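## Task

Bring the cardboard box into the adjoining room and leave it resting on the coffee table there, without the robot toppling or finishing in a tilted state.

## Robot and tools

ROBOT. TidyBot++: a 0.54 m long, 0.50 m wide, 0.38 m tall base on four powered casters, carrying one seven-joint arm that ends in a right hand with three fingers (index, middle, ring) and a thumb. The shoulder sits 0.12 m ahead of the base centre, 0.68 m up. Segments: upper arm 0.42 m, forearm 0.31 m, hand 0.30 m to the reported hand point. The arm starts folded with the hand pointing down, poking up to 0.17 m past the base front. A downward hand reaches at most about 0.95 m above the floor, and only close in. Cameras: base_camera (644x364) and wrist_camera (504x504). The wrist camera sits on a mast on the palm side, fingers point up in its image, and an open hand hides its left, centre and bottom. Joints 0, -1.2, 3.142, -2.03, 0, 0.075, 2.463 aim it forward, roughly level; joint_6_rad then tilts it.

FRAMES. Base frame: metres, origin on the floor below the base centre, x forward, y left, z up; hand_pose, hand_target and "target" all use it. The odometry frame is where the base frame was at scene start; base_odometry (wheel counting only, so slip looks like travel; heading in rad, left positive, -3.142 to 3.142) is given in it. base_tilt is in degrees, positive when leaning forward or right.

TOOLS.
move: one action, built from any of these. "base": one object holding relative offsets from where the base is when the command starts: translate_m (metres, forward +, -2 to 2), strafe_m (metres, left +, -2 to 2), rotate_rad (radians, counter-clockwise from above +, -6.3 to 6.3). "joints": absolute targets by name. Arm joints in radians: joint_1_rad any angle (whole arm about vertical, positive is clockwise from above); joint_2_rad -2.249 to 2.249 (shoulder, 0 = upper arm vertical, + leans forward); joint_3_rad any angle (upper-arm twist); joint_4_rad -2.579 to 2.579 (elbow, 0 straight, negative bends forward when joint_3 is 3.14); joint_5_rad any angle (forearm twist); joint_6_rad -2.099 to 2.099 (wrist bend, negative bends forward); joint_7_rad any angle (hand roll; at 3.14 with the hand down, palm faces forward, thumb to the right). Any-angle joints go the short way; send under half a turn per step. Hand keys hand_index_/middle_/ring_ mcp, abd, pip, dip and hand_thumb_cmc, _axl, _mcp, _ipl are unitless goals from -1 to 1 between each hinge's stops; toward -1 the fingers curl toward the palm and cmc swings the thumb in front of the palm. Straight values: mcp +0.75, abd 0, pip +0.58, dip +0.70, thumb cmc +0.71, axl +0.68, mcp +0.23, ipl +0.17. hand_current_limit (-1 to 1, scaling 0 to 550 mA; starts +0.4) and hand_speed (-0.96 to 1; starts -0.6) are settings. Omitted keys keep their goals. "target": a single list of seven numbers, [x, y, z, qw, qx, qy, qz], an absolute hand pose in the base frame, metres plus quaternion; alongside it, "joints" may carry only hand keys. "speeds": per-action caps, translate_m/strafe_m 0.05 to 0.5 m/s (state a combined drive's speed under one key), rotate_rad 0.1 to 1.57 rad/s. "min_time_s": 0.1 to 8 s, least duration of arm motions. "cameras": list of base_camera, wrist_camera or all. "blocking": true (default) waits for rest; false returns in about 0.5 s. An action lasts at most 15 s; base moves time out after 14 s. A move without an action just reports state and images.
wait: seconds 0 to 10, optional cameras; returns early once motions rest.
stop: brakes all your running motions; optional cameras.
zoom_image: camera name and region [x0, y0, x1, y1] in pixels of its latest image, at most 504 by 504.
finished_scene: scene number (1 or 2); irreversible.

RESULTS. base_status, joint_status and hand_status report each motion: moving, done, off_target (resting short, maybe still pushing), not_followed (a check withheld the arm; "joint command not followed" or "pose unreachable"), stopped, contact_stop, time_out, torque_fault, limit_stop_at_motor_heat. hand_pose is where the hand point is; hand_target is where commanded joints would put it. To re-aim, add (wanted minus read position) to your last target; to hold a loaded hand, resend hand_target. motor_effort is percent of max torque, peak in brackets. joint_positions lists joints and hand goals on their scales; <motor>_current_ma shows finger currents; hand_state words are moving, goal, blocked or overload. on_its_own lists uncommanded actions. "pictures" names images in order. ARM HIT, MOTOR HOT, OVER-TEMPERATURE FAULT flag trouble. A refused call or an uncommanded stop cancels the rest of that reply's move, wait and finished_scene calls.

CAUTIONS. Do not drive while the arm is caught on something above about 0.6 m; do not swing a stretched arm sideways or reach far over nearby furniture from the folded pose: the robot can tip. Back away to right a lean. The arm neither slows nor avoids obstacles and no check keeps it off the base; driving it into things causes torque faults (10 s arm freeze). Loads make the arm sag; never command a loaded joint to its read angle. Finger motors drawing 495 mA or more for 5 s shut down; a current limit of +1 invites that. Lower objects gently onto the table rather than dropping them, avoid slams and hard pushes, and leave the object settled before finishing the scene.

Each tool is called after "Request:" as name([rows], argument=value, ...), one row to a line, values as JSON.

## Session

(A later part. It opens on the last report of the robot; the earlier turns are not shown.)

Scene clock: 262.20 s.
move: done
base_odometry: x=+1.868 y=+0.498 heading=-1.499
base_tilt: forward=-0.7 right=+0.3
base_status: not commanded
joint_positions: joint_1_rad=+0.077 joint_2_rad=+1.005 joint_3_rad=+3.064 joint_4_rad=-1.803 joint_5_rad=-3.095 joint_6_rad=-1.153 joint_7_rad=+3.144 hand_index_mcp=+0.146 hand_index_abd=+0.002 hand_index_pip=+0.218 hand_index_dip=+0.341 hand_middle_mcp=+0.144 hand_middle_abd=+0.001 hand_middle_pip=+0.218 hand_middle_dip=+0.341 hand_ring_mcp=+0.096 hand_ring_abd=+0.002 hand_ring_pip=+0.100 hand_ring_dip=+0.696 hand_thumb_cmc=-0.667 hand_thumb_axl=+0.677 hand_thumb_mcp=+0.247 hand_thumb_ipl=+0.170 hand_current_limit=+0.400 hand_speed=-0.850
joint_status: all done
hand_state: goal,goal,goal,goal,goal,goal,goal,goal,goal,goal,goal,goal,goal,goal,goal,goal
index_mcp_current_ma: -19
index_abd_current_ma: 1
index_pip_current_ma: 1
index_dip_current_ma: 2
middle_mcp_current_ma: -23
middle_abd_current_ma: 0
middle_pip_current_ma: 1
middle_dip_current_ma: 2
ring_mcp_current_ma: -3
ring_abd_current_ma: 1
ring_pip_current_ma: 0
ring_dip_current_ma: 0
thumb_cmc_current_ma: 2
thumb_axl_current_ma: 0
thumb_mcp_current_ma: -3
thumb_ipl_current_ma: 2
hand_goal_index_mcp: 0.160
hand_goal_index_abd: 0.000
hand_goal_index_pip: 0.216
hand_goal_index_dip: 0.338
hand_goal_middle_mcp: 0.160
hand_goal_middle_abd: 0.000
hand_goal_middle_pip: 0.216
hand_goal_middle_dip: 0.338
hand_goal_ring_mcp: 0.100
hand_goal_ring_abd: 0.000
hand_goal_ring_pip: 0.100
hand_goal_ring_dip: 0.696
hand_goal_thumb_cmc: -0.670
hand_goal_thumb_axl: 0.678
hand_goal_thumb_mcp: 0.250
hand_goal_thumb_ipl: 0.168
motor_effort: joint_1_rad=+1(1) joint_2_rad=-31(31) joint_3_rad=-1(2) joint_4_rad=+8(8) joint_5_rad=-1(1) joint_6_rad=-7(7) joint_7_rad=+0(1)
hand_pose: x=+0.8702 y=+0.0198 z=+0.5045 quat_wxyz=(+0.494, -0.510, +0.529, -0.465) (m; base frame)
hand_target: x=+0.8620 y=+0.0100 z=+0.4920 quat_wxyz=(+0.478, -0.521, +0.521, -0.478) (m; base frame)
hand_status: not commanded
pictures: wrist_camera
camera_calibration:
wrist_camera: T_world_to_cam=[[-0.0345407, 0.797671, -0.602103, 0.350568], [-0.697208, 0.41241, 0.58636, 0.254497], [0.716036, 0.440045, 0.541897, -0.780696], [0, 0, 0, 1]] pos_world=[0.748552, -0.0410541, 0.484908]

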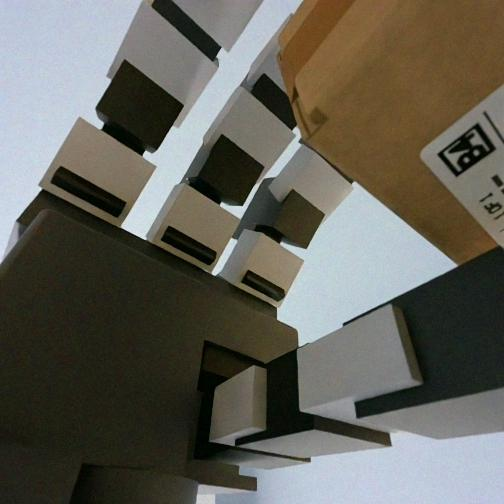

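Request:
move(target=[0.862, 0.01, 0.55, 0.4777, -0.5213, 0.5213, -0.4777], min_time_s=2.5, cameras=["wrist_camera"])

Request:
move(target=[0.85, 0.01, 0.66, 0.4777, -0.5213, 0.5213, -0.4777], min_time_s=2, cameras=["wrist_camera"])

Scene clock: 267.43 s.
move: done
base_odometry: x=+1.868 y=+0.498 heading=-1.499
base_tilt: forward=-0.7 right=+0.3
base_status: not commanded
joint_positions: joint_1_rad=-0.002 joint_2_rad=+0.930 joint_3_rad=+3.195 joint_4_rad=-1.828 joint_5_rad=-3.095 joint_6_rad=-1.131 joint_7_rad=+3.143 hand_index_mcp=+0.146 hand_index_abd=+0.002 hand_index_pip=+0.218 hand_index_dip=+0.341 hand_middle_mcp=+0.144 hand_middle_abd=+0.001 hand_middle_pip=+0.218 hand_middle_dip=+0.341 hand_ring_mcp=+0.096 hand_ring_abd=+0.002 hand_ring_pip=+0.100 hand_ring_dip=+0.696 hand_thumb_cmc=-0.666 hand_thumb_axl=+0.677 hand_thumb_mcp=+0.247 hand_thumb_ipl=+0.167 hand_current_limit=+0.400 hand_speed=-0.850
joint_status: not commanded
hand_state: goal,goal,goal,goal,goal,goal,goal,goal,goal,goal,goal,goal,goal,goal,goal,goal
index_mcp_current_ma: -19
index_abd_current_ma: 1
index_pip_current_ma: 1
index_dip_current_ma: 2
middle_mcp_current_ma: -23
middle_abd_current_ma: 0
middle_pip_current_ma: 1
middle_dip_current_ma: 2
ring_mcp_current_ma: -3
ring_abd_current_ma: 1
ring_pip_current_ma: 0
ring_dip_current_ma: 0
thumb_cmc_current_ma: 3
thumb_axl_current_ma: 0
thumb_mcp_current_ma: -3
thumb_ipl_current_ma: -1
hand_goal_index_mcp: 0.160
hand_goal_index_abd: 0.000
hand_goal_index_pip: 0.216
hand_goal_index_dip: 0.338
hand_goal_middle_mcp: 0.160
hand_goal_middle_abd: 0.000
hand_goal_middle_pip: 0.216
hand_goal_middle_dip: 0.338
hand_goal_ring_mcp: 0.100
hand_goal_ring_abd: 0.000
hand_goal_ring_pip: 0.100
hand_goal_ring_dip: 0.696
hand_goal_thumb_cmc: -0.670
hand_goal_thumb_axl: 0.678
hand_goal_thumb_mcp: 0.250
hand_goal_thumb_ipl: 0.168
motor_effort: joint_1_rad=+0(2) joint_2_rad=-33(34) joint_3_rad=+0(2) joint_4_rad=+9(10) joint_5_rad=-1(2) joint_6_rad=-8(8) joint_7_rad=+0(1)
hand_pose: x=+0.8701 y=+0.0060 z=+0.5385 quat_wxyz=(+0.473, -0.533, +0.495, -0.498) (m; base frame)
hand_target: x=+0.8620 y=+0.0100 z=+0.5500 quat_wxyz=(+0.478, -0.521, +0.521, -0.478) (m; base frame)
hand_status: done (0.015 m and 4.0 deg from the pose sent, 0.047 m and 2.9 deg at the start)
pictures: wrist_camera
camera_calibration:
wrist_camera: T_world_to_cam=[[-0.0231099, 0.726478, -0.686801, 0.418109], [-0.712456, 0.469968, 0.521091, 0.288296], [0.701336, 0.501358, 0.506723, -0.761607], [0, 0, 0, 1]] pos_world=[0.749203, -0.0573987, 0.522853]

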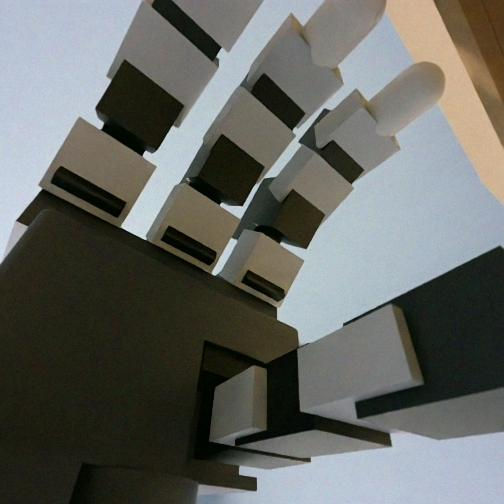

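Scene clock: 270.03 s.
move: done
base_odometry: x=+1.868 y=+0.498 heading=-1.499
base_tilt: forward=-0.7 right=+0.3
base_status: not commanded
joint_positions: joint_1_rad=-0.171 joint_2_rad=+0.684 joint_3_rad=+3.441 joint_4_rad=-1.846 joint_5_rad=-3.091 joint_6_rad=-0.903 joint_7_rad=+2.967 hand_index_mcp=+0.146 hand_index_abd=+0.002 hand_index_pip=+0.218 hand_index_dip=+0.341 hand_middle_mcp=+0.144 hand_middle_abd=+0.001 hand_middle_pip=+0.218 hand_middle_dip=+0.341 hand_ring_mcp=+0.096 hand_ring_abd=+0.002 hand_ring_pip=+0.100 hand_ring_dip=+0.696 hand_thumb_cmc=-0.666 hand_thumb_axl=+0.677 hand_thumb_mcp=+0.247 hand_thumb_ipl=+0.167 hand_current_limit=+0.400 hand_speed=-0.850
joint_status: not commanded
hand_state: goal,goal,goal,goal,goal,goal,goal,goal,goal,goal,goal,goal,goal,goal,goal,goal
index_mcp_current_ma: -19
index_abd_current_ma: 1
index_pip_current_ma: 1
index_dip_current_ma: 2
middle_mcp_current_ma: -23
middle_abd_current_ma: 0
middle_pip_current_ma: 1
middle_dip_current_ma: 2
ring_mcp_current_ma: -3
ring_abd_current_ma: 1
ring_pip_current_ma: 0
ring_dip_current_ma: 0
thumb_cmc_current_ma: 3
thumb_axl_current_ma: 0
thumb_mcp_current_ma: -3
thumb_ipl_current_ma: -1
hand_goal_index_mcp: 0.160
hand_goal_index_abd: 0.000
hand_goal_index_pip: 0.216
hand_goal_index_dip: 0.338
hand_goal_middle_mcp: 0.160
hand_goal_middle_abd: 0.000
hand_goal_middle_pip: 0.216
hand_goal_middle_dip: 0.338
hand_goal_ring_mcp: 0.100
hand_goal_ring_abd: 0.000
hand_goal_ring_pip: 0.100
hand_goal_ring_dip: 0.696
hand_goal_thumb_cmc: -0.670
hand_goal_thumb_axl: 0.678
hand_goal_thumb_mcp: 0.250
hand_goal_thumb_ipl: 0.168
motor_effort: joint_1_rad=+0(1) joint_2_rad=-29(34) joint_3_rad=+2(3) joint_4_rad=+12(12) joint_5_rad=-2(2) joint_6_rad=-7(8) joint_7_rad=+0(1)
hand_pose: x=+0.8647 y=-0.0033 z=+0.6588 quat_wxyz=(+0.471, -0.513, +0.507, -0.507) (m; base frame)
hand_target: x=+0.8500 y=+0.0100 z=+0.6600 quat_wxyz=(+0.478, -0.521, +0.521, -0.478) (m; base frame)
hand_status: done (0.020 m and 4.0 deg from the pose sent, 0.123 m and 4.0 deg at the start)
pictures: wrist_camera
camera_calibration:
wrist_camera: T_world_to_cam=[[0.0195598, 0.739589, -0.672774, 0.461275], [-0.700721, 0.490125, 0.518428, 0.21785], [0.713167, 0.461287, 0.527833, -0.838357], [0, 0, 0, 1]] pos_world=[0.741518, -0.0612045, 0.639907]

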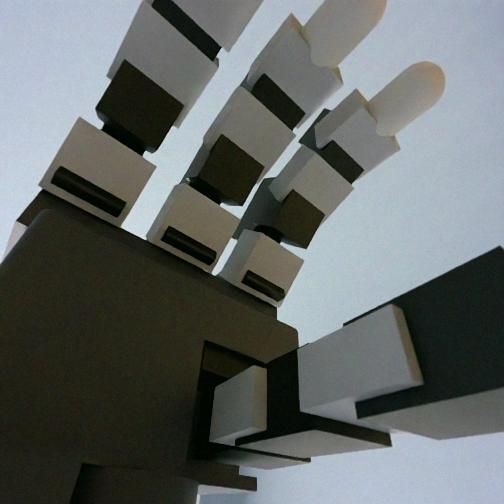

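Request:
move(joints={"joint_1_rad":-0.45,"joint_2_rad":-0.3,"joint_3_rad":3.142,"joint_4_rad":-1.6,"joint_5_rad":0,"joint_6_rad":-0.7,"joint_7_rad":2.4,"hand_index_mcp":0.75,"hand_middle_mcp":0.75,"hand_index_pip":0.58,"hand_middle_pip":0.58,"hand_thumb_cmc":0.71,"hand_speed":-0.6}, min_time_s=3, cameras=["wrist_camera"])

Scene clock: 275.90 s.
move: done
base_odometry: x=+1.868 y=+0.498 heading=-1.499
base_tilt: forward=-0.7 right=+0.3
base_status: not commanded
joint_positions: joint_1_rad=-0.438 joint_2_rad=-0.286 joint_3_rad=+3.155 joint_4_rad=-1.622 joint_5_rad=-0.069 joint_6_rad=-0.762 joint_7_rad=+2.479 hand_index_mcp=+0.753 hand_index_abd=+0.002 hand_index_pip=+0.579 hand_index_dip=+0.341 hand_middle_mcp=+0.753 hand_middle_abd=+0.001 hand_middle_pip=+0.579 hand_middle_dip=+0.340 hand_ring_mcp=+0.105 hand_ring_abd=+0.002 hand_ring_pip=+0.100 hand_ring_dip=+0.696 hand_thumb_cmc=+0.713 hand_thumb_axl=+0.677 hand_thumb_mcp=+0.247 hand_thumb_ipl=+0.167 hand_current_limit=+0.400 hand_speed=-0.600
joint_status: all done
hand_state: goal,goal,goal,goal,goal,goal,goal,goal,goal,goal,goal,goal,goal,goal,goal,goal
index_mcp_current_ma: 2
index_abd_current_ma: 1
index_pip_current_ma: -1
index_dip_current_ma: 2
middle_mcp_current_ma: 2
middle_abd_current_ma: 0
middle_pip_current_ma: 0
middle_dip_current_ma: 1
ring_mcp_current_ma: 4
ring_abd_current_ma: 1
ring_pip_current_ma: 0
ring_dip_current_ma: 0
thumb_cmc_current_ma: 2
thumb_axl_current_ma: 0
thumb_mcp_current_ma: -3
thumb_ipl_current_ma: -1
hand_goal_index_mcp: 0.750
hand_goal_index_abd: 0.000
hand_goal_index_pip: 0.580
hand_goal_index_dip: 0.338
hand_goal_middle_mcp: 0.750
hand_goal_middle_abd: 0.000
hand_goal_middle_pip: 0.580
hand_goal_middle_dip: 0.338
hand_goal_ring_mcp: 0.100
hand_goal_ring_abd: 0.000
hand_goal_ring_pip: 0.100
hand_goal_ring_dip: 0.696
hand_goal_thumb_cmc: 0.710
hand_goal_thumb_axl: 0.678
hand_goal_thumb_mcp: 0.250
hand_goal_thumb_ipl: 0.168
motor_effort: joint_1_rad=+0(2) joint_2_rad=-7(33) joint_3_rad=+0(3) joint_4_rad=+17(17) joint_5_rad=+0(8) joint_6_rad=+8(9) joint_7_rad=+0(1)
hand_pose: x=+0.5763 y=+0.1429 z=+1.0484 quat_wxyz=(-0.086, -0.688, -0.527, -0.492) (m; base frame)
hand_target: x=+0.5761 y=+0.1397 z=+1.0855 quat_wxyz=(-0.102, -0.675, -0.502, -0.531) (m; base frame)
hand_status: not commanded
pictures: wrist_camera
camera_calibration:
wrist_camera: T_world_to_cam=[[0.459234, -0.886619, -0.0548725, -0.0479041], [-0.872317, -0.438431, -0.216429, 0.744039], [0.167832, 0.147258, -0.974755, 1.0286], [0, 0, 0, 1]] pos_world=[0.498405, 0.132268, 1.16103]

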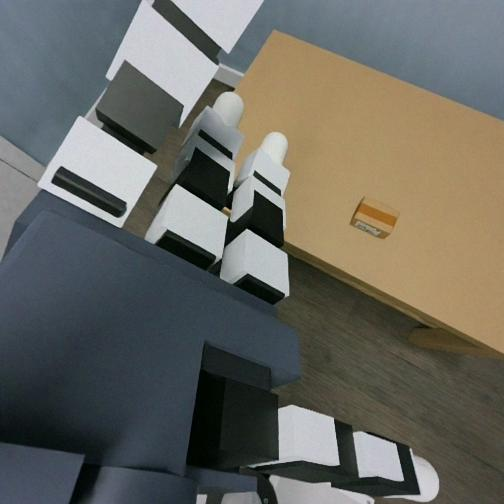

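The box is standing upright on the coffee table, clear of the edges.

Request:
finished_scene(scene=2)

The scene is finished: the task was done.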